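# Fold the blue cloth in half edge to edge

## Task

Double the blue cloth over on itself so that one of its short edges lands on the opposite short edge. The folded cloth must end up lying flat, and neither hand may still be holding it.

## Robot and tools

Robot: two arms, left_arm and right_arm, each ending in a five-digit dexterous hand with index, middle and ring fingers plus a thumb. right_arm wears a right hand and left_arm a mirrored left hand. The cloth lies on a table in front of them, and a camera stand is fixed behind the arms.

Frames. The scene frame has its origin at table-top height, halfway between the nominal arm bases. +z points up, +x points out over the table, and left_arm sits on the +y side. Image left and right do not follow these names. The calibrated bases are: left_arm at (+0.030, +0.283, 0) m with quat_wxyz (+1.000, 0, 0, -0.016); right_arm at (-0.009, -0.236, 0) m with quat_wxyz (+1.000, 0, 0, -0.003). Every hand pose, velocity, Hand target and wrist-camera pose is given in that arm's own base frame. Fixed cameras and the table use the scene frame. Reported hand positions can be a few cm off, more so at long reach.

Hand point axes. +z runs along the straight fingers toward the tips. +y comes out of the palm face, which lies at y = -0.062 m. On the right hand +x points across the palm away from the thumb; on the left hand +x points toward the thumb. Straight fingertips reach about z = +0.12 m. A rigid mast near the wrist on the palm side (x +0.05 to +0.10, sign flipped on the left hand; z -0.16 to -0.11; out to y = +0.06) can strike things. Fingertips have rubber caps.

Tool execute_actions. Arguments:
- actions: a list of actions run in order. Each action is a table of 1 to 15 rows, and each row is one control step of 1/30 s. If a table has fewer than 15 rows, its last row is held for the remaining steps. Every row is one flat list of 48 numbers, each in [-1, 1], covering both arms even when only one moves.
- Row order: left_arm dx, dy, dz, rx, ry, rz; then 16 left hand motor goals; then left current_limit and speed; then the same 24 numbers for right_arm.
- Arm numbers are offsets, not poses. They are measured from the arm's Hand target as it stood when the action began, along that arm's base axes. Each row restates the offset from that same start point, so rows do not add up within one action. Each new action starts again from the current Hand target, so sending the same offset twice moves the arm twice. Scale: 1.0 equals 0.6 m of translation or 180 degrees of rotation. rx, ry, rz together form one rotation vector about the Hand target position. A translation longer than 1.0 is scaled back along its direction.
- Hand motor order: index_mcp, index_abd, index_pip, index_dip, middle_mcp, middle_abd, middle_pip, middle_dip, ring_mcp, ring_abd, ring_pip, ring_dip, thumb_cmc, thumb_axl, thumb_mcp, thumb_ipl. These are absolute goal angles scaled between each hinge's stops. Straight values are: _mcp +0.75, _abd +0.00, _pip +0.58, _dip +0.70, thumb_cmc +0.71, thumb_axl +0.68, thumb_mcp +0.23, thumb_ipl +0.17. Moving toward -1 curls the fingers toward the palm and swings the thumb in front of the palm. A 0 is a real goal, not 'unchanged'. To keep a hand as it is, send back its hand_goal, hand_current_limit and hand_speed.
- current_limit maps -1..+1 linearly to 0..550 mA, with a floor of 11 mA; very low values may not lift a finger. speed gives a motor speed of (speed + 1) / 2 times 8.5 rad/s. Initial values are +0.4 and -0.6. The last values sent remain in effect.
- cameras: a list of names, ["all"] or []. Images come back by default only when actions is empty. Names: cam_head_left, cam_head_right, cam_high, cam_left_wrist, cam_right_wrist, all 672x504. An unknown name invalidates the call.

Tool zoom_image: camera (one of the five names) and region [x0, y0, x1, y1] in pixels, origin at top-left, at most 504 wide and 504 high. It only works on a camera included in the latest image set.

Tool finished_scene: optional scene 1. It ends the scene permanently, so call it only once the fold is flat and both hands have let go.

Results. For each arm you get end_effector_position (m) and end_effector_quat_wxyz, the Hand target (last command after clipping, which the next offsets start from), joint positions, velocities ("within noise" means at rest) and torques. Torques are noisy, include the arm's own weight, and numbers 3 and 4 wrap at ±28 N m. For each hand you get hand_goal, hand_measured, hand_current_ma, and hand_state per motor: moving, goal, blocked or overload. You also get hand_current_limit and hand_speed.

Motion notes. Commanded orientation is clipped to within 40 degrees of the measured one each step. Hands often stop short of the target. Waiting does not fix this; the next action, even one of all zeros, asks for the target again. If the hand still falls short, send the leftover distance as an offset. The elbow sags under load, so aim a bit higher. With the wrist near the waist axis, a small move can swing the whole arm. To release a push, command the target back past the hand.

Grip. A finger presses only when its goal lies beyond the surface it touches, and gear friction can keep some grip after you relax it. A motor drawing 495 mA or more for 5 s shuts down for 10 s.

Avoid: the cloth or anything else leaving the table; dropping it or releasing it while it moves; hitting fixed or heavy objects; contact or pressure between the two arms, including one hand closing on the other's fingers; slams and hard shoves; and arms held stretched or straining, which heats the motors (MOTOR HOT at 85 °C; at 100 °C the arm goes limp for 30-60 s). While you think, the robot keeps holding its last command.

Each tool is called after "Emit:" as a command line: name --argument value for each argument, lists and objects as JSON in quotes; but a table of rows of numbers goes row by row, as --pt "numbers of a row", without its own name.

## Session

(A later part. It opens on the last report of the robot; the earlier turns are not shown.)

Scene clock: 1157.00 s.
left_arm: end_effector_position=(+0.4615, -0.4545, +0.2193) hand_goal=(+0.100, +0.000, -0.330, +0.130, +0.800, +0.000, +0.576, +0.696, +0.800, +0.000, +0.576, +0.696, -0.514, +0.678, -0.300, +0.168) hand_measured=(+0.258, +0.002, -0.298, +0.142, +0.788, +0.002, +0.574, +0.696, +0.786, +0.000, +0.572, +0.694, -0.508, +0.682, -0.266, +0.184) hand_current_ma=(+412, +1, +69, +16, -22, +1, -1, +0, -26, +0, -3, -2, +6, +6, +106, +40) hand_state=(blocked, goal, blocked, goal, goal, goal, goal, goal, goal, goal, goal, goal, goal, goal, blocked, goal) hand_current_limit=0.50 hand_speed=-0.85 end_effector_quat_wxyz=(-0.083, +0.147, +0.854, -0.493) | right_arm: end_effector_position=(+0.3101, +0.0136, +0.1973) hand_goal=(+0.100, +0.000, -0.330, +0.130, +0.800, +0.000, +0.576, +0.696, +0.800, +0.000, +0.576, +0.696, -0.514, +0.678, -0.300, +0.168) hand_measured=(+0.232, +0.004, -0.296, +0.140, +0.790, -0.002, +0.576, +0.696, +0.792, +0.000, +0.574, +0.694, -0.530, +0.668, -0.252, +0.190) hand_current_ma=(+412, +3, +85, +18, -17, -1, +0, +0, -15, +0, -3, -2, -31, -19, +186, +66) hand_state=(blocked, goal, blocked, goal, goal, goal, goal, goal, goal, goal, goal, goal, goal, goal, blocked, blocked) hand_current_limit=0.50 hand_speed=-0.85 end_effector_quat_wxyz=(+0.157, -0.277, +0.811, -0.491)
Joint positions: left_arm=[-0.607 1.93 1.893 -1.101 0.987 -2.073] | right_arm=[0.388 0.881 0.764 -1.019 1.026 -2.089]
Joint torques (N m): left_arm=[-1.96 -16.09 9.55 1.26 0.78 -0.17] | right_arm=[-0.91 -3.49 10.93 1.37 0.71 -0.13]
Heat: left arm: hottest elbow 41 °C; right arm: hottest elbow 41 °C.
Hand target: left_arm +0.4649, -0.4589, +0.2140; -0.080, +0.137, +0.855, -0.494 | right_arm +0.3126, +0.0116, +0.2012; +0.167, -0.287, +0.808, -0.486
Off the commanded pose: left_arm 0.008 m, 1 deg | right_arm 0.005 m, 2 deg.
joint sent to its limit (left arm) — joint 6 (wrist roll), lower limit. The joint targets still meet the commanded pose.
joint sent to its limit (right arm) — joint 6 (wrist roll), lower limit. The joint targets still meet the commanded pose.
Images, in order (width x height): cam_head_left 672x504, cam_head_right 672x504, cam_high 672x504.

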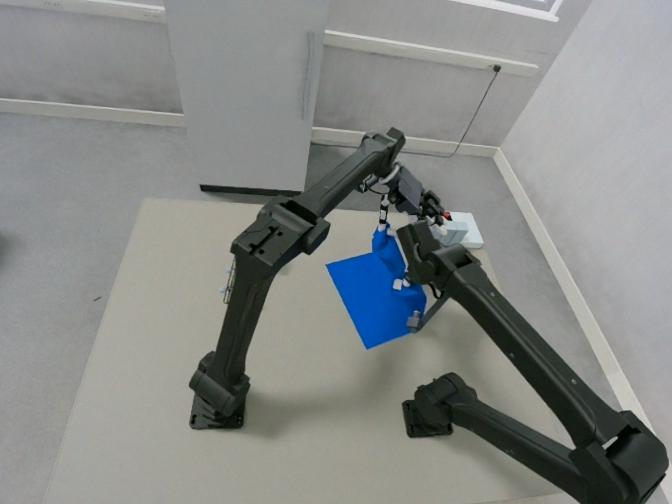

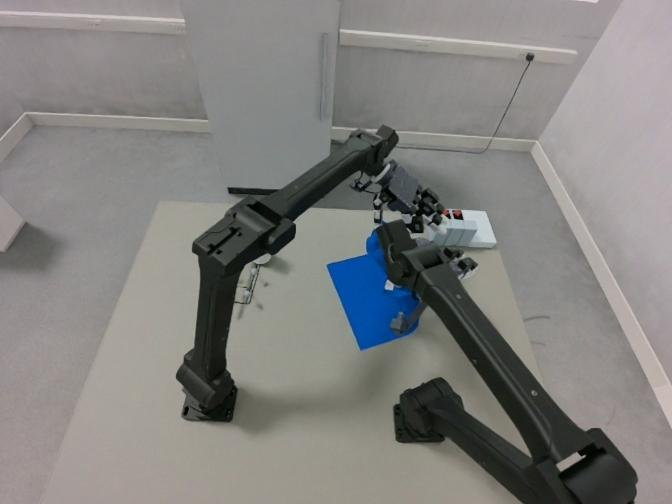

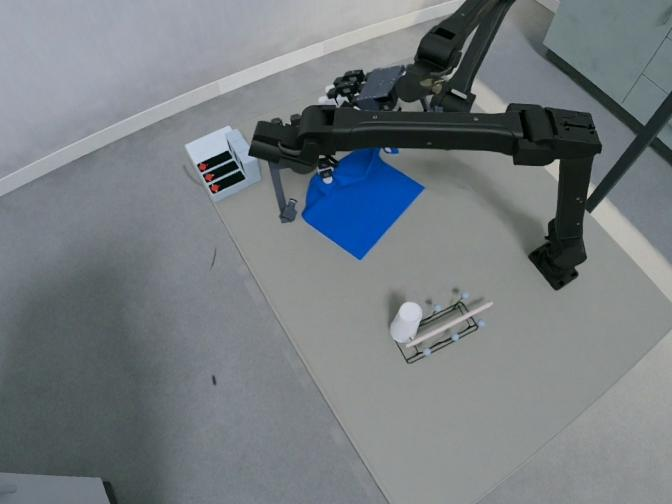

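Emit:
execute_actions --actions '[[[-0.0037,0.0277,-0.0167,0,0,0.0056,0.1,0,-0.33,0.13,0.8,0,0.576,0.696,0.8,0,0.576,0.696,-0.514,0.678,-0.3,0.168,0.5,-0.85,-0.0156,0.0167,-0.0167,0,0,0.0056,0.1,0,-0.33,0.13,0.8,0,0.576,0.696,0.8,0,0.576,0.696,-0.514,0.678,-0.3,0.168,0.5,-0.85]],[[-0.0037,0.0277,-0.025,0,0,0.0056,0.1,0,-0.33,0.13,0.8,0,0.576,0.696,0.8,0,0.576,0.696,-0.514,0.678,-0.3,0.168,0.5,-0.85,-0.0156,0.0167,-0.025,0,0,0.0056,0.1,0,-0.33,0.13,0.8,0,0.576,0.696,0.8,0,0.576,0.696,-0.514,0.678,-0.3,0.168,0.5,-0.85]],[[-0.0037,0.0277,-0.0333,0,0,0.0056,0.1,0,-0.33,0.13,0.8,0,0.576,0.696,0.8,0,0.576,0.696,-0.514,0.678,-0.3,0.168,0.5,-0.85,-0.0156,0.0167,-0.0333,0,0,0.0056,0.1,0,-0.33,0.13,0.8,0,0.576,0.696,0.8,0,0.576,0.696,-0.514,0.678,-0.3,0.168,0.5,-0.85]],[[-0.0037,0.0277,-0.0417,0,0,0.0056,0.1,0,-0.33,0.13,0.8,0,0.576,0.696,0.8,0,0.576,0.696,-0.514,0.678,-0.3,0.168,0.5,-0.85,-0.0156,0.0167,-0.0417,0,0,0.0056,0.1,0,-0.33,0.13,0.8,0,0.576,0.696,0.8,0,0.576,0.696,-0.514,0.678,-0.3,0.168,0.5,-0.85]]]' --cameras '["cam_head_left","cam_head_right","cam_high"]'

Emit:
zoom_image --camera "cam_head_left" --region '[310, 220, 450, 370]'

Emit:
zoom_image --camera "cam_high" --region '[280, 110, 460, 270]'

Scene clock: 1223.40 s.
left_arm: end_effector_position=(+0.4463, -0.3949, +0.1282) hand_goal=(+0.100, +0.000, -0.330, +0.130, +0.800, +0.000, +0.576, +0.696, +0.800, +0.000, +0.576, +0.696, -0.514, +0.678, -0.300, +0.168) hand_measured=(+0.258, +0.002, -0.298, +0.142, +0.788, +0.002, +0.574, +0.696, +0.786, +0.000, +0.572, +0.694, -0.508, +0.682, -0.266, +0.184) hand_current_ma=(+412, +1, +69, +16, -22, +1, -1, +0, -26, +0, -3, -2, +7, +6, +106, +40) hand_state=(blocked, goal, blocked, goal, goal, goal, goal, goal, goal, goal, goal, goal, goal, goal, blocked, goal) hand_current_limit=0.50 hand_speed=-0.85 end_effector_quat_wxyz=(-0.084, +0.105, +0.862, -0.489) | right_arm: end_effector_position=(+0.2752, +0.0496, +0.1325) hand_goal=(+0.100, +0.000, -0.330, +0.130, +0.800, +0.000, +0.576, +0.696, +0.800, +0.000, +0.576, +0.696, -0.514, +0.678, -0.300, +0.168) hand_measured=(+0.232, +0.008, -0.294, +0.140, +0.790, -0.002, +0.576, +0.696, +0.792, +0.000, +0.574, +0.694, -0.530, +0.670, -0.250, +0.190) hand_current_ma=(+412, +9, +87, +19, -17, -1, +0, +0, -15, +0, -3, -2, -29, -17, +190, +68) hand_state=(blocked, goal, blocked, goal, goal, goal, goal, goal, goal, goal, goal, goal, goal, goal, blocked, blocked) hand_current_limit=0.50 hand_speed=-0.85 end_effector_quat_wxyz=(+0.186, -0.310, +0.800, -0.479)
Joint positions: left_arm=[-0.538 1.857 1.544 -0.866 0.988 -2.078] | right_arm=[0.576 0.863 0.592 -1.003 1.055 -1.908]
Joint torques (N m): left_arm=[-0.97 -16.67 8.85 1.42 0.87 -0.12] | right_arm=[0.67 -1.67 10.19 0.72 0.94 0]
Heat: left arm: hottest elbow 38 °C; right arm: hottest elbow 39 °C.
Hand target: left_arm +0.4561, -0.3923, +0.1442; -0.062, +0.107, +0.859, -0.497 | right_arm +0.2751, +0.0517, +0.1311; +0.184, -0.315, +0.798, -0.480
Off the commanded pose: left_arm 0.019 m, 3 deg | right_arm 0.002 m, 1 deg.
joint sent to its limit (left arm) — joint 6 (wrist roll), lower limit. The joint targets still meet the commanded pose.
Images, in order (width x height): cam_head_left 672x504, cam_head_right 672x504, cam_high 672x504.

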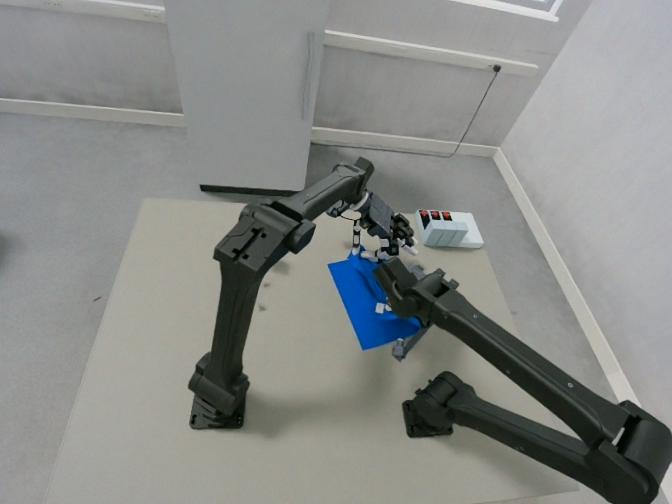

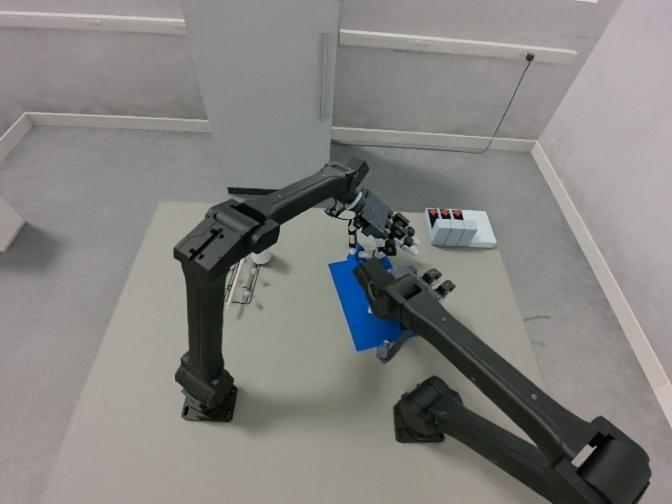

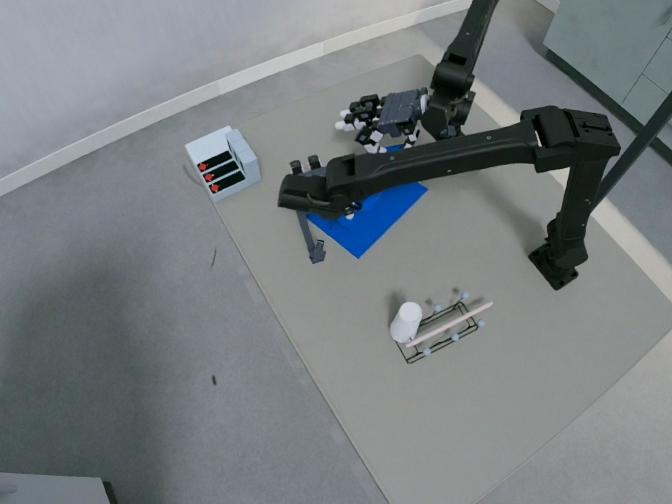

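Scaled by 3.360.

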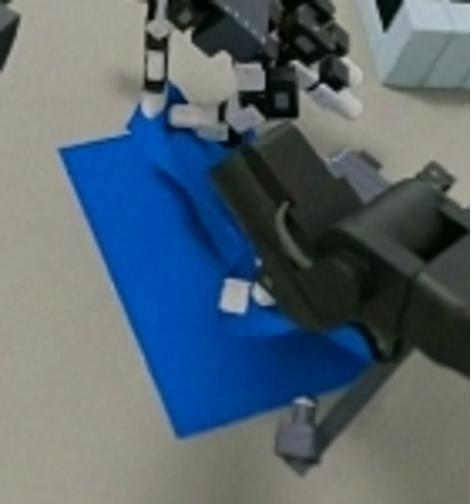

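Scaled by 2.800.

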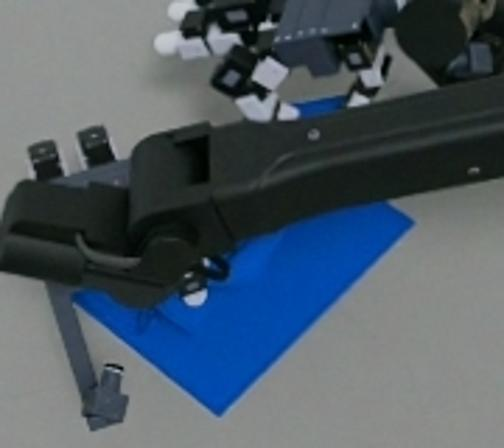

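Emit:
execute_actions --actions '[[[-0.0004,0.0243,-0.036,0,0,0.002,0.1,0,-0.33,0.13,0.8,0,0.576,0.696,0.8,0,0.576,0.696,-0.514,0.678,-0.3,0.168,0.5,-0.85,-0.0171,0.0199,-0.042,0,0,0.002,0.1,0,-0.33,0.13,0.8,0,0.576,0.696,0.8,0,0.576,0.696,-0.514,0.678,-0.3,0.168,0.5,-0.85]],[[-0.0004,0.0243,-0.036,0,0,0.002,0.1,0,-0.33,0.13,0.8,0,0.576,0.696,0.8,0,0.576,0.696,-0.514,0.678,-0.3,0.168,0.5,-0.85,-0.0171,0.0199,-0.042,0,0,0.002,0.1,0,-0.33,0.13,0.8,0,0.576,0.696,0.8,0,0.576,0.696,-0.514,0.678,-0.3,0.168,0.5,-0.85]],[[-0.0004,0.0243,-0.036,0,0,0.002,0.1,0,-0.33,0.13,0.8,0,0.576,0.696,0.8,0,0.576,0.696,-0.514,0.678,-0.3,0.168,0.5,-0.85,-0.0171,0.0199,-0.042,0,0,0.002,0.1,0,-0.33,0.13,0.8,0,0.576,0.696,0.8,0,0.576,0.696,-0.514,0.678,-0.3,0.168,0.5,-0.85]]]' --cameras '["cam_head_left","cam_head_right","cam_high"]'

Emit:
zoom_image --camera "cam_head_left" --region '[310, 220, 450, 370]'

Emit:
zoom_image --camera "cam_high" --region '[280, 110, 460, 270]'

Scene clock: 1260.23 s.
left_arm: end_effector_position=(+0.4385, -0.3515, +0.0734) hand_goal=(+0.100, +0.000, -0.330, +0.130, +0.800, +0.000, +0.576, +0.696, +0.800, +0.000, +0.576, +0.696, -0.514, +0.678, -0.300, +0.168) hand_measured=(+0.258, +0.004, -0.298, +0.142, +0.788, +0.002, +0.574, +0.696, +0.786, +0.000, +0.572, +0.694, -0.508, +0.682, -0.266, +0.184) hand_current_ma=(+413, +4, +69, +16, -22, +1, -1, +0, -26, +0, -3, -2, +8, +7, +106, +40) hand_state=(blocked, goal, blocked, goal, goal, goal, goal, goal, goal, goal, goal, goal, goal, goal, blocked, goal) hand_current_limit=0.50 hand_speed=-0.85 end_effector_quat_wxyz=(-0.084, +0.084, +0.863, -0.491) | right_arm: end_effector_position=(+0.2506, +0.0901, +0.0599) hand_goal=(+0.100, +0.000, -0.330, +0.130, +0.800, +0.000, +0.576, +0.696, +0.800, +0.000, +0.576, +0.696, -0.514, +0.678, -0.300, +0.168) hand_measured=(+0.232, +0.012, -0.294, +0.140, +0.790, -0.002, +0.576, +0.696, +0.792, +0.000, +0.574, +0.694, -0.528, +0.670, -0.250, +0.190) hand_current_ma=(+413, +19, +88, +19, -17, -1, +0, +0, -15, +0, -3, -2, -28, -16, +193, +70) hand_state=(blocked, goal, blocked, goal, goal, goal, goal, goal, goal, goal, goal, goal, goal, goal, blocked, blocked) hand_current_limit=0.50 hand_speed=-0.85 end_effector_quat_wxyz=(+0.203, -0.307, +0.800, -0.473)
Joint positions: left_arm=[-0.475 1.85 1.379 -0.76 1.007 -2.04] | right_arm=[0.79 1.063 0.497 -1.041 1.081 -1.492]
Joint torques (N m): left_arm=[-0.79 -14.51 8.54 1.5 0.8 0.27] | right_arm=[0.67 -2.26 8.14 -0.39 0.83 -0.08]
Heat: left arm: hottest elbow 37 °C; right arm: hottest elbow 40 °C.
Hand target: left_arm +0.4554, -0.3486, +0.0793; -0.057, +0.099, +0.860, -0.497 | right_arm +0.2443, +0.0875, +0.0556; +0.189, -0.323, +0.795, -0.479
Off the commanded pose: left_arm 0.018 m, 4 deg | right_arm 0.008 m, 2 deg.
Images, in order (width x height): cam_head_left 672x504, cam_head_right 672x504, cam_high 672x504.

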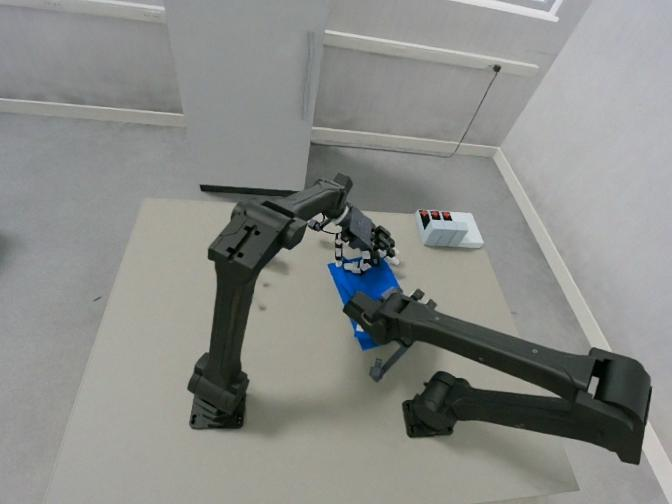

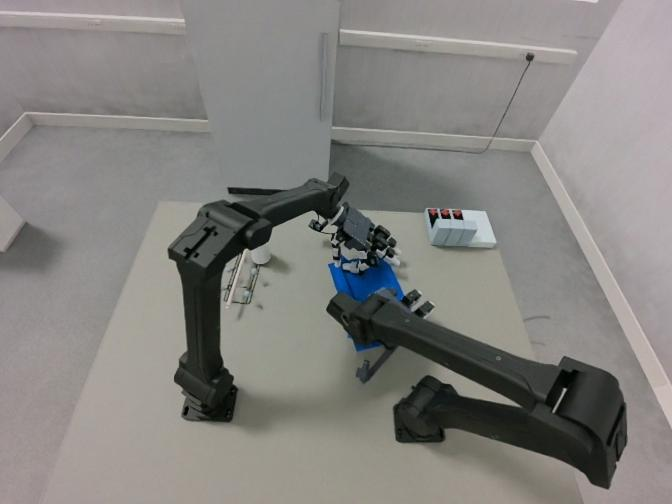

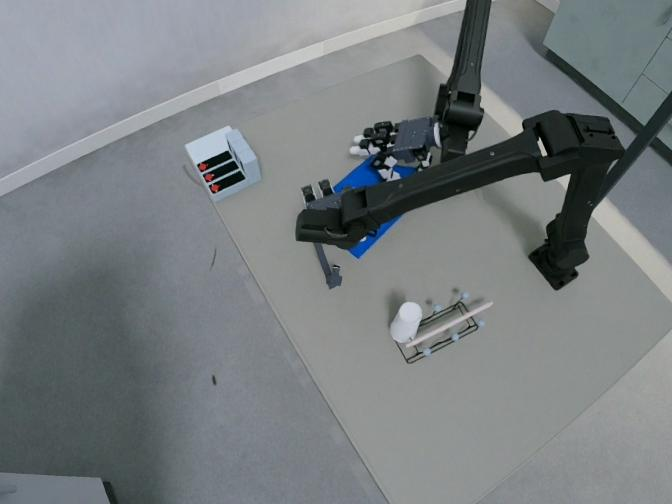

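Scaled by 3.360.

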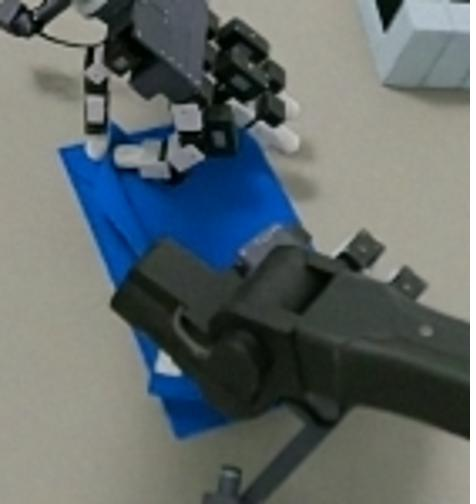

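Scaled by 2.800.

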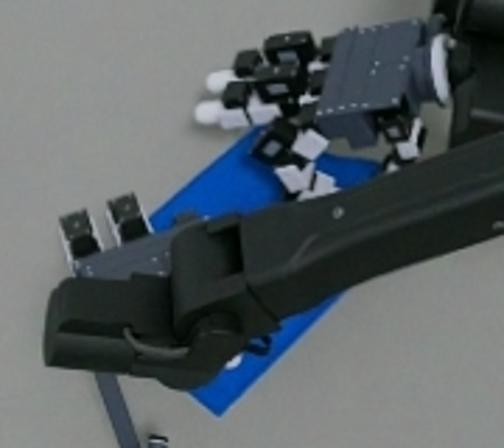

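Emit:
zoom_image --camera "cam_head_left" --region '[320, 250, 400, 360]'

Emit:
zoom_image --camera "cam_head_right" --region '[320, 250, 420, 360]'

Scaled by 4.582.

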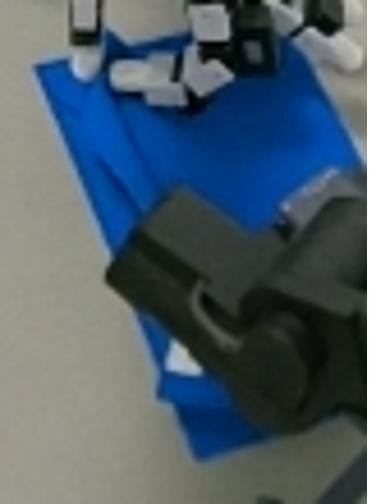

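Scaled by 4.582.

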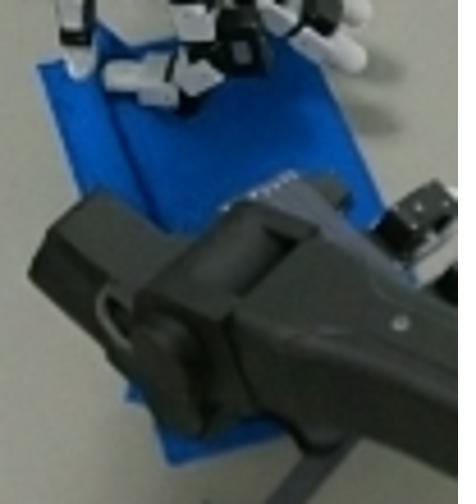

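Emit:
zoom_image --camera "cam_high" --region '[310, 130, 430, 260]'

Emit:
zoom_image --camera "cam_head_left" --region '[320, 240, 365, 285]'

Scaled by 3.877.

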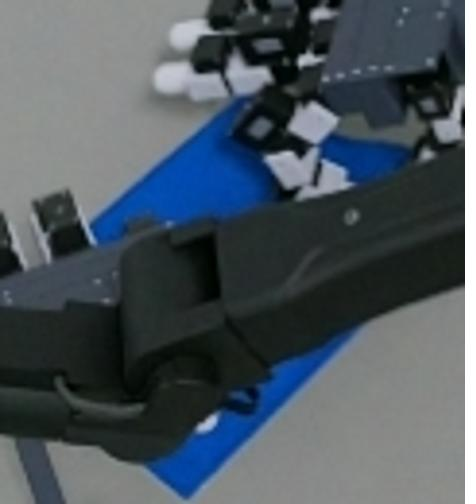

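Scaled by 11.200.

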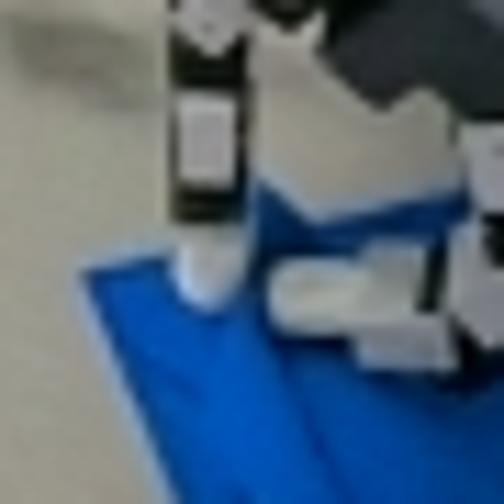

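Emit:
execute_actions --actions '[[[0.0066,0.0136,-0.0283,0,0,0,0.1,0,-0.33,0.13,0.8,0,0.576,0.696,0.8,0,0.576,0.696,-0.514,0.678,-0.3,0.168,0.5,-0.85,-0.0143,-0.03,-0.03,0,0,0,0.1,0,-0.33,0.13,0.8,0,0.576,0.696,0.8,0,0.576,0.696,-0.514,0.678,-0.3,0.168,0.5,-0.85]],[[0.0066,0.0136,-0.0283,0,0,0,0.1,0,-0.33,0.13,0.8,0,0.576,0.696,0.8,0,0.576,0.696,-0.514,0.678,-0.3,0.168,0.5,-0.85,-0.0143,-0.03,-0.025,0,0,0,0.1,0,-0.33,0.13,0.8,0,0.576,0.696,0.8,0,0.576,0.696,-0.514,0.678,-0.3,0.168,0.5,-0.85]]]' --cameras '["cam_head_left","cam_head_right","cam_high","cam_left_wrist","cam_right_wrist"]'

Emit:
zoom_image --camera "cam_head_left" --region '[320, 250, 400, 360]'

Emit:
zoom_image --camera "cam_high" --region '[310, 130, 430, 260]'

Scene clock: 1310.17 s.
left_arm: end_effector_position=(+0.4375, -0.3415, +0.0512) hand_goal=(+0.100, +0.000, -0.330, +0.130, +0.800, +0.000, +0.576, +0.696, +0.800, +0.000, +0.576, +0.696, -0.514, +0.678, -0.300, +0.168) hand_measured=(+0.258, +0.010, -0.294, +0.142, +0.788, +0.002, +0.574, +0.696, +0.786, +0.000, +0.572, +0.694, -0.506, +0.684, -0.266, +0.184) hand_current_ma=(+412, +13, +81, +16, -22, +1, -1, +0, -26, +0, -3, -2, +10, +8, +106, +40) hand_state=(blocked, goal, blocked, goal, goal, goal, goal, goal, goal, goal, goal, goal, goal, goal, blocked, goal) hand_current_limit=0.50 hand_speed=-0.85 end_effector_quat_wxyz=(-0.089, +0.085, +0.860, -0.494) | right_arm: end_effector_position=(+0.2413, +0.0658, +0.0318) hand_goal=(+0.100, +0.000, -0.330, +0.130, +0.800, +0.000, +0.576, +0.696, +0.800, +0.000, +0.576, +0.696, -0.514, +0.678, -0.300, +0.168) hand_measured=(+0.232, +0.026, -0.294, +0.140, +0.790, -0.002, +0.576, +0.696, +0.792, +0.000, +0.574, +0.694, -0.526, +0.672, -0.250, +0.190) hand_current_ma=(+412, +50, +88, +19, -17, -1, +0, +0, -15, +0, -3, -2, -21, -12, +194, +71) hand_state=(blocked, blocked, blocked, goal, goal, goal, goal, goal, goal, goal, goal, goal, goal, goal, blocked, blocked) hand_current_limit=0.50 hand_speed=-0.85 end_effector_quat_wxyz=(+0.220, -0.290, +0.805, -0.469)
Joint positions: left_arm=[-0.456 1.875 1.349 -0.741 1.025 -2.002] | right_arm=[0.742 0.996 0.362 -0.855 1.087 -1.571]
Joint torques (N m): left_arm=[0.26 -13.04 8.62 1.63 0.53 0.48] | right_arm=[-1.38 -2.49 6.43 -0.06 0.74 -0.67]
Heat: left arm: hottest elbow 39 °C; right arm: hottest elbow 38 °C.
Hand target: left_arm +0.4632, -0.3323, +0.0454; -0.057, +0.099, +0.860, -0.497 | right_arm +0.2272, +0.0516, +0.0226; +0.189, -0.322, +0.795, -0.478
Off the commanded pose: left_arm 0.028 m, 4 deg | right_arm 0.022 m, 5 deg.
camera_calibration:
cam_left_wrist: T_world_to_cam=[[0.718082, -0.470371, 0.512942, -0.537717], [-0.23517, 0.529681, 0.814943, 0.179927], [-0.655021, -0.705825, 0.269738, 0.15115], [0, 0, 0, 1]] pos_world=[0.527445, -0.241545, 0.0884162]
cam_right_wrist: T_world_to_cam=[[0.400257, 0.777026, -0.485824, -0.101451], [-0.108755, 0.566672, 0.816735, -0.101313], [0.909927, -0.274068, 0.311319, -0.0951073], [0, 0, 0, 1]] pos_world=[0.116129, 0.110175, 0.063067]

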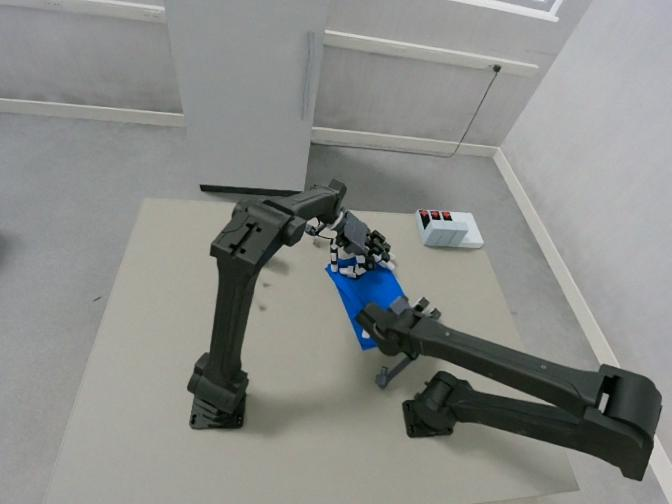

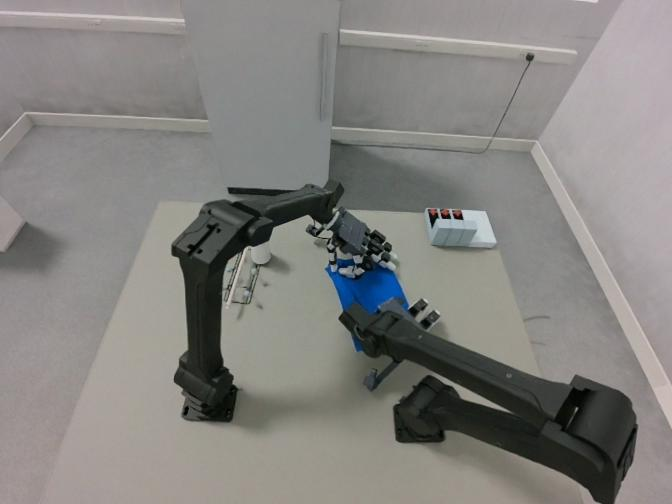

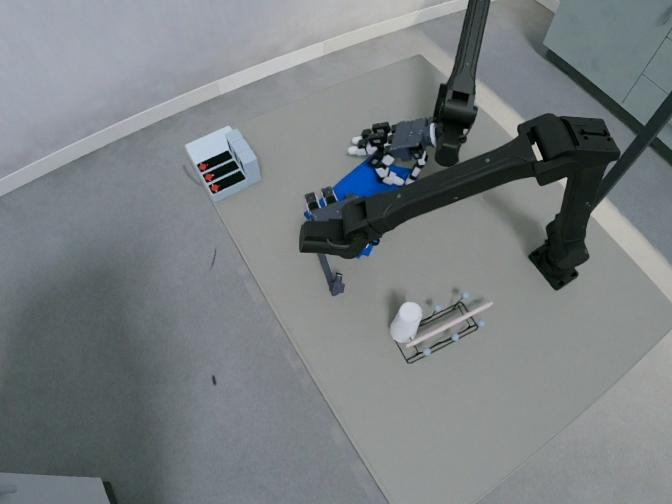

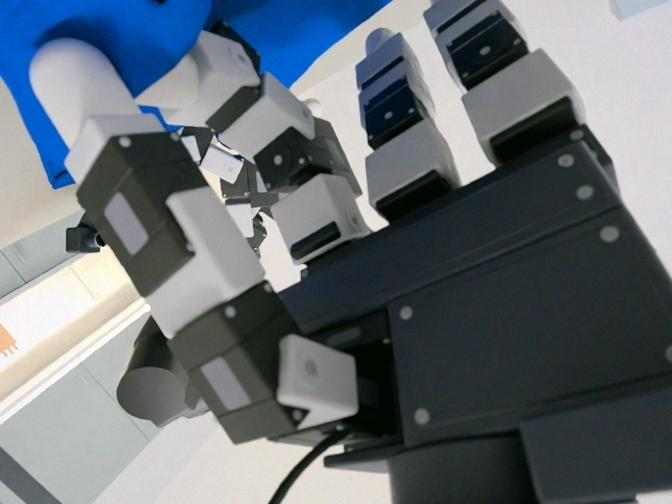

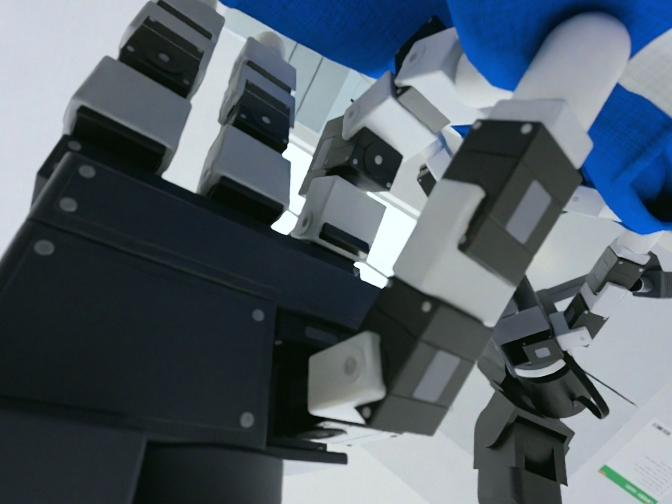

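Scaled by 4.582.

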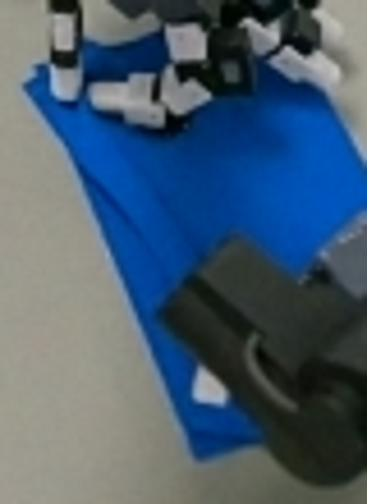

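Scaled by 3.877.

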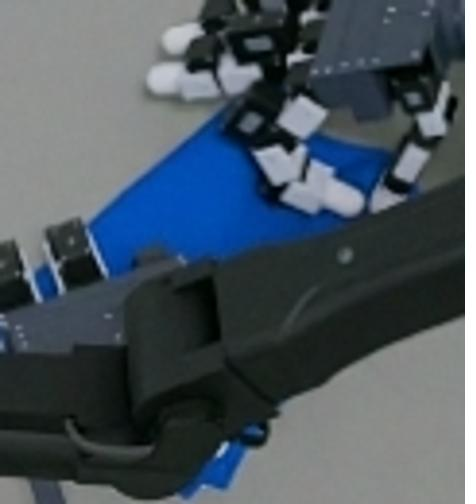

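Emit:
execute_actions --actions '[[[0.0,0,-0.01,0,0,0,0.1,0,-0.33,0.13,0.8,0,0.576,0.696,0.8,0,0.576,0.696,-0.514,0.678,-0.3,0.168,0.5,-0.85,0,0,-0.018,0,0,0,0.1,0,-0.33,0.13,0.8,0,0.576,0.696,0.8,0,0.576,0.696,-0.514,0.678,-0.3,0.168,0.5,-0.85]],[[0,0,0,0,0,0,0.1,0,-0.33,0.13,0.8,0,0.576,0.696,0.8,0,0.576,0.696,-0.514,0.678,-0.3,0.168,0.5,-0.85,0,0,0,0,0,0,0.288,0,-0.358,0.159,0.8,0,0.576,0.696,0.8,0,0.576,0.696,-0.514,0.678,-0.281,0.168,0.4,-0.85]],[[0,0,0,0,0,0,0.1,0,-0.33,0.13,0.8,0,0.576,0.696,0.8,0,0.576,0.696,-0.514,0.678,-0.3,0.168,0.5,-0.85,0,0,0,0,0,0,0.41,0,-0.42,0.195,0.8,0,0.576,0.696,0.8,0,0.576,0.696,-0.514,0.678,-0.281,0.168,0.4,-0.85]],[[0,0,0,0,0,0,0.1,0,-0.33,0.13,0.8,0,0.576,0.696,0.8,0,0.576,0.696,-0.514,0.678,-0.3,0.168,0.5,-0.85,0,0,0,0,0,0,0.541,0,-0.482,0.232,0.8,0,0.576,0.696,0.8,0,0.576,0.696,-0.514,0.678,-0.281,0.168,0.4,-0.85]],[[0,0,0,0,0,0,0.1,0,-0.33,0.13,0.8,0,0.576,0.696,0.8,0,0.576,0.696,-0.514,0.678,-0.3,0.168,0.5,-0.85,0,0,0,0,0,0,0.795,0,-0.606,0.304,0.8,0,0.576,0.696,0.8,0,0.576,0.696,-0.514,0.678,-0.281,0.168,0.4,-0.8]]]' --cameras '["cam_head_left","cam_high","cam_right_wrist"]'

Emit:
zoom_image --camera "cam_head_left" --region '[320, 250, 400, 360]'

Scene clock: 1367.57 s.
left_arm: end_effector_position=(+0.4478, -0.3383, +0.0499) hand_goal=(+0.100, +0.000, -0.330, +0.130, +0.800, +0.000, +0.576, +0.696, +0.800, +0.000, +0.576, +0.696, -0.514, +0.678, -0.300, +0.168) hand_measured=(+0.258, +0.012, -0.294, +0.142, +0.788, +0.002, +0.574, +0.696, +0.786, +0.000, +0.572, +0.694, -0.506, +0.684, -0.266, +0.184) hand_current_ma=(+412, +13, +81, +16, -22, +1, -1, +0, -26, +0, -3, -2, +11, +8, +106, +40) hand_state=(blocked, goal, blocked, goal, goal, goal, goal, goal, goal, goal, goal, goal, goal, goal, blocked, goal) hand_current_limit=0.50 hand_speed=-0.85 end_effector_quat_wxyz=(-0.073, +0.094, +0.858, -0.499) | right_arm: end_effector_position=(+0.2392, +0.0641, +0.0232) hand_goal=(+0.796, +0.000, -0.606, +0.304, +0.800, +0.000, +0.576, +0.696, +0.800, +0.000, +0.576, +0.696, -0.514, +0.678, -0.280, +0.168) hand_measured=(+0.762, +0.004, -0.610, +0.300, +0.790, -0.002, +0.576, +0.696, +0.792, +0.000, +0.574, +0.694, -0.490, +0.692, -0.284, +0.166) hand_current_ma=(-91, +5, -5, -4, -17, -1, +0, +0, -15, +0, -3, -2, +51, +36, -9, -2) hand_state=(blocked, goal, goal, goal, goal, goal, goal, goal, goal, goal, goal, goal, blocked, goal, goal, goal) hand_current_limit=0.40 hand_speed=-0.80 end_effector_quat_wxyz=(+0.219, -0.299, +0.802, -0.469)
Joint positions: left_arm=[-0.444 1.877 1.349 -0.719 1.026 -1.981] | right_arm=[0.74 1.006 0.341 -0.805 1.085 -1.604]
Joint torques (N m): left_arm=[-0.62 -12.57 8.28 1.36 0.54 0.25] | right_arm=[-1.14 -1.26 6.46 0.14 0.73 -0.4]
Heat: left arm: hottest elbow 37 °C; right arm: hottest elbow 34 °C.
Hand target: left_arm +0.4633, -0.3322, +0.0394; -0.057, +0.099, +0.860, -0.497 | right_arm +0.2273, +0.0515, +0.0118; +0.189, -0.322, +0.795, -0.478
Off the commanded pose: left_arm 0.020 m, 2 deg | right_arm 0.021 m, 5 deg.
camera_calibration:
cam_right_wrist: T_world_to_cam=[[0.384882, 0.778586, -0.495651, -0.0996853], [-0.109008, 0.571608, 0.813254, -0.0937137], [0.916506, -0.258977, 0.304873, -0.09328], [0, 0, 0, 1]] pos_world=[0.113643, 0.107024, 0.0552424]
Images, in order (width x height): cam_head_left 672x504, cam_high 672x504, cam_right_wrist 672x504.

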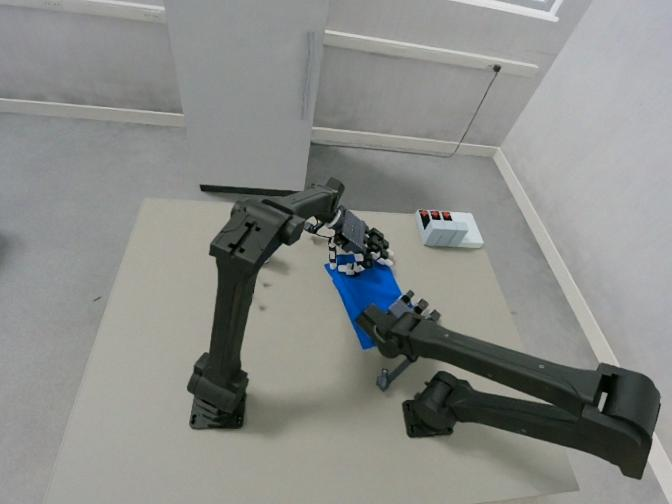

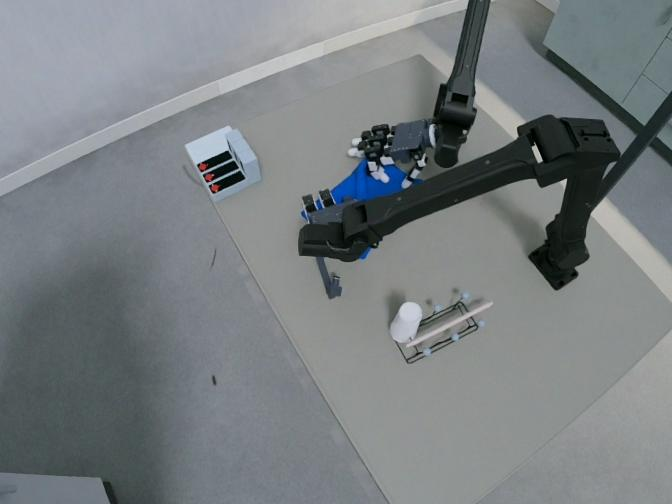

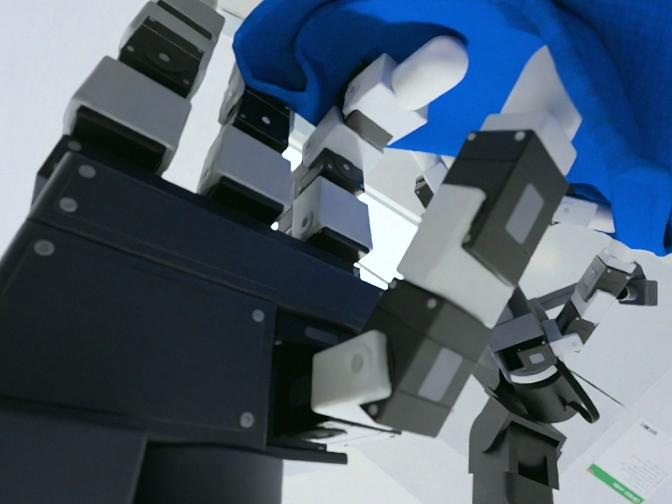

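Scaled by 4.582.

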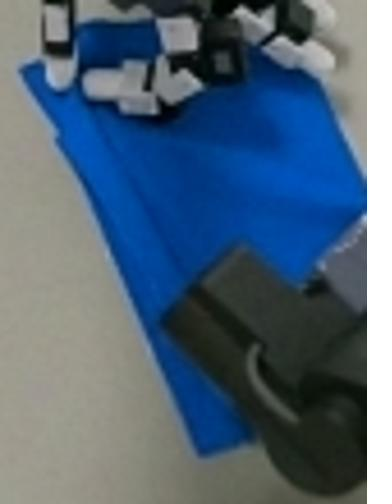

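Emit:
execute_actions --actions '[[[0,0,0,0,0,0,0.1,0,-0.33,0.13,0.8,0,0.576,0.696,0.8,0,0.576,0.696,-0.514,0.678,-0.3,0.168,0.5,-0.85,0,0,0.06,0,0,0,0.795,0,-0.606,0.304,0.8,0,0.576,0.696,0.8,0,0.576,0.696,-0.514,0.678,-0.281,0.168,0.4,-0.6]],[[0,0,0,0,0,0,0.1,0,-0.33,0.13,0.8,0,0.576,0.696,0.8,0,0.576,0.696,-0.514,0.678,-0.3,0.168,0.5,-0.85,0,0,0.08,0,0,0,0.795,0,-0.606,0.304,0.8,0,0.576,0.696,0.8,0,0.576,0.696,-0.514,0.678,-0.281,0.168,0.4,-0.6]],[[0,0,0,0,0,0,0.1,0,-0.33,0.13,0.8,0,0.576,0.696,0.8,0,0.576,0.696,-0.514,0.678,-0.3,0.168,0.5,-0.85,0,0,0.08,0,0,0,0.795,0,-0.606,0.304,0.8,0,0.576,0.696,0.8,0,0.576,0.696,-0.514,0.678,-0.281,0.168,0.4,-0.6]],[[0,0,0,0,0,0,0.1,0,-0.33,0.13,0.8,0,0.576,0.696,0.8,0,0.576,0.696,-0.514,0.678,-0.3,0.168,0.5,-0.85,0.02,-0.08,0.03,0,0,0,0.795,0,-0.606,0.304,0.8,0,0.576,0.696,0.8,0,0.576,0.696,-0.514,0.678,-0.281,0.168,0.4,-0.6]],[[0,0,0,0,0,0,0.1,0,-0.33,0.13,0.8,0,0.576,0.696,0.8,0,0.576,0.696,-0.514,0.678,-0.3,0.168,0.5,-0.85,0.02,-0.08,0,0,0,0,0.795,0,-0.606,0.304,0.8,0,0.576,0.696,0.8,0,0.576,0.696,-0.514,0.678,-0.281,0.168,0.4,-0.6]],[[0,0,0,0,0,0,0.1,0,-0.33,0.13,0.8,0,0.576,0.696,0.8,0,0.576,0.696,-0.514,0.678,-0.3,0.168,0.5,-0.85,0.02,-0.08,0,0,0,0,0.795,0,-0.606,0.304,0.8,0,0.576,0.696,0.8,0,0.576,0.696,-0.514,0.678,-0.281,0.168,0.4,-0.6]],[[0,0,0,0,0,0,0.1,0,-0.33,0.13,0.8,0,0.576,0.696,0.8,0,0.576,0.696,-0.514,0.678,-0.3,0.168,0.5,-0.85,0.02,-0.08,0,0,0,0,0.795,0,-0.606,0.304,0.8,0,0.576,0.696,0.8,0,0.576,0.696,-0.514,0.678,-0.281,0.168,0.4,-0.6]]]' --cameras '["cam_head_left","cam_head_right","cam_high"]'

Emit:
zoom_image --camera "cam_head_left" --region '[310, 240, 430, 360]'

Emit:
zoom_image --camera "cam_high" --region '[290, 130, 440, 280]'

Scene clock: 1399.80 s.
left_arm: end_effector_position=(+0.4533, -0.3348, +0.0495) hand_goal=(+0.100, +0.000, -0.330, +0.130, +0.800, +0.000, +0.576, +0.696, +0.800, +0.000, +0.576, +0.696, -0.514, +0.678, -0.300, +0.168) hand_measured=(+0.258, +0.002, -0.294, +0.142, +0.788, +0.002, +0.574, +0.696, +0.786, +0.000, +0.572, +0.694, -0.510, +0.684, -0.266, +0.184) hand_current_ma=(+413, +2, +81, +16, -22, +1, -1, +0, -26, +0, -3, -2, +5, +8, +106, +41) hand_state=(blocked, goal, blocked, goal, goal, goal, goal, goal, goal, goal, goal, goal, goal, goal, blocked, goal) hand_current_limit=0.50 hand_speed=-0.85 end_effector_quat_wxyz=(-0.064, +0.097, +0.858, -0.500) | right_arm: end_effector_position=(+0.2590, -0.1358, +0.1431) hand_goal=(+0.796, +0.000, -0.606, +0.304, +0.800, +0.000, +0.576, +0.696, +0.800, +0.000, +0.576, +0.696, -0.514, +0.678, -0.280, +0.168) hand_measured=(+0.784, +0.002, -0.608, +0.302, +0.790, -0.002, +0.576, +0.696, +0.790, +0.000, +0.574, +0.694, -0.512, +0.680, -0.280, +0.166) hand_current_ma=(-23, +3, -2, -3, -19, -1, +0, +0, -16, +0, -3, -2, +1, +2, +1, -1) hand_state=(goal, goal, goal, goal, goal, goal, goal, goal, goal, goal, goal, goal, goal, goal, goal, goal) hand_current_limit=0.40 hand_speed=-0.60 end_effector_quat_wxyz=(+0.005, -0.093, +0.824, -0.559)
Joint positions: left_arm=[-0.435 1.877 1.349 -0.713 1.024 -1.967] | right_arm=[-0.042 0.891 0.598 -0.894 1.155 -2.09]
Joint torques (N m): left_arm=[-1.26 -12.45 8.35 1.13 0.62 0.1] | right_arm=[-1.67 -2.02 14.61 1.11 0.8 -0.13]
Heat: left arm: hottest elbow 36 °C; right arm: hottest elbow 35 °C.
Hand target: left_arm +0.4633, -0.3323, +0.0395; -0.057, +0.099, +0.860, -0.497 | right_arm +0.2753, -0.1405, +0.1619; +0.189, -0.322, +0.795, -0.478
Off the commanded pose: left_arm 0.014 m, 1 deg | right_arm 0.025 m, 35 deg.
joint sent to its limit (right arm) — joint 6 (wrist roll), lower limit. The joint targets are off in orientation, not in position.
Images, in order (width x height): cam_head_left 672x504, cam_head_right 672x504, cam_high 672x504.

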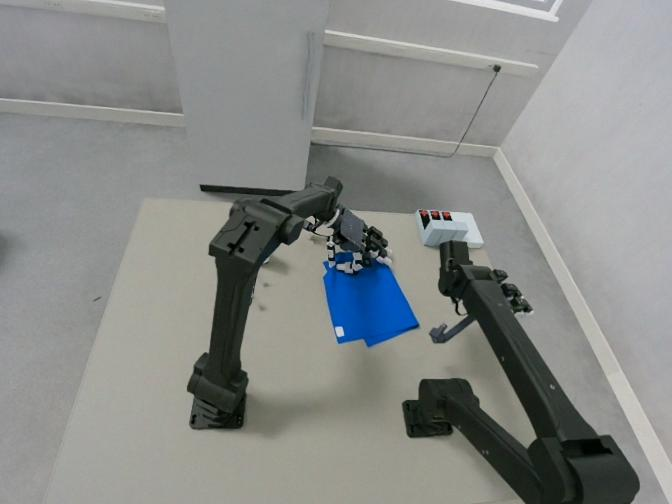

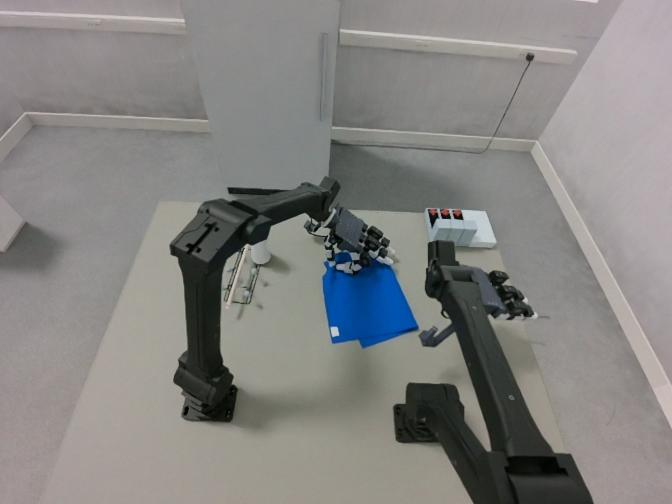

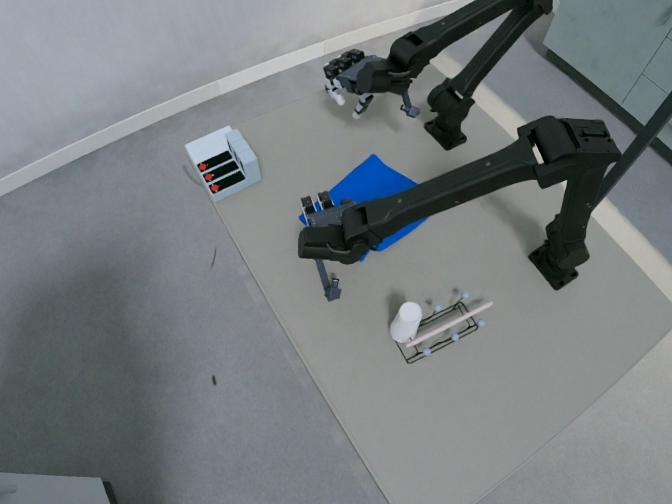

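Scaled by 4.200.

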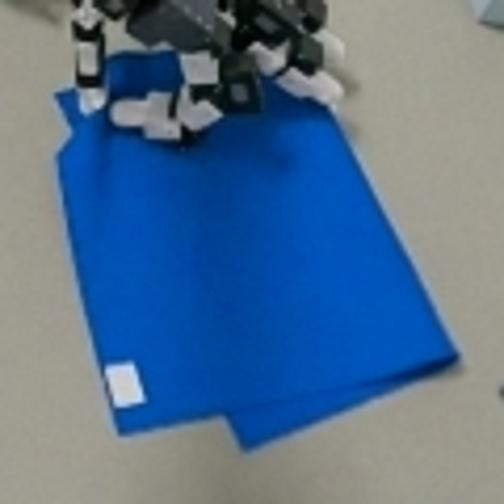

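Scaled by 3.360.

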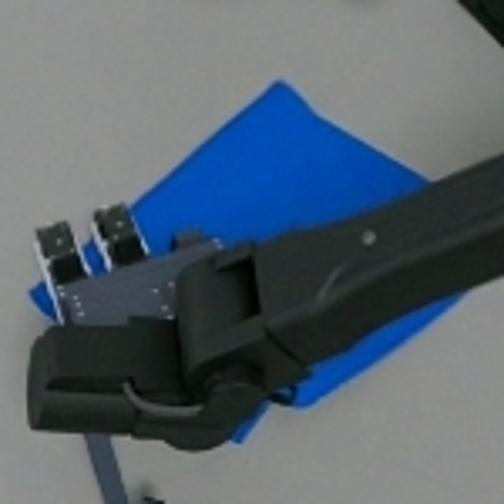

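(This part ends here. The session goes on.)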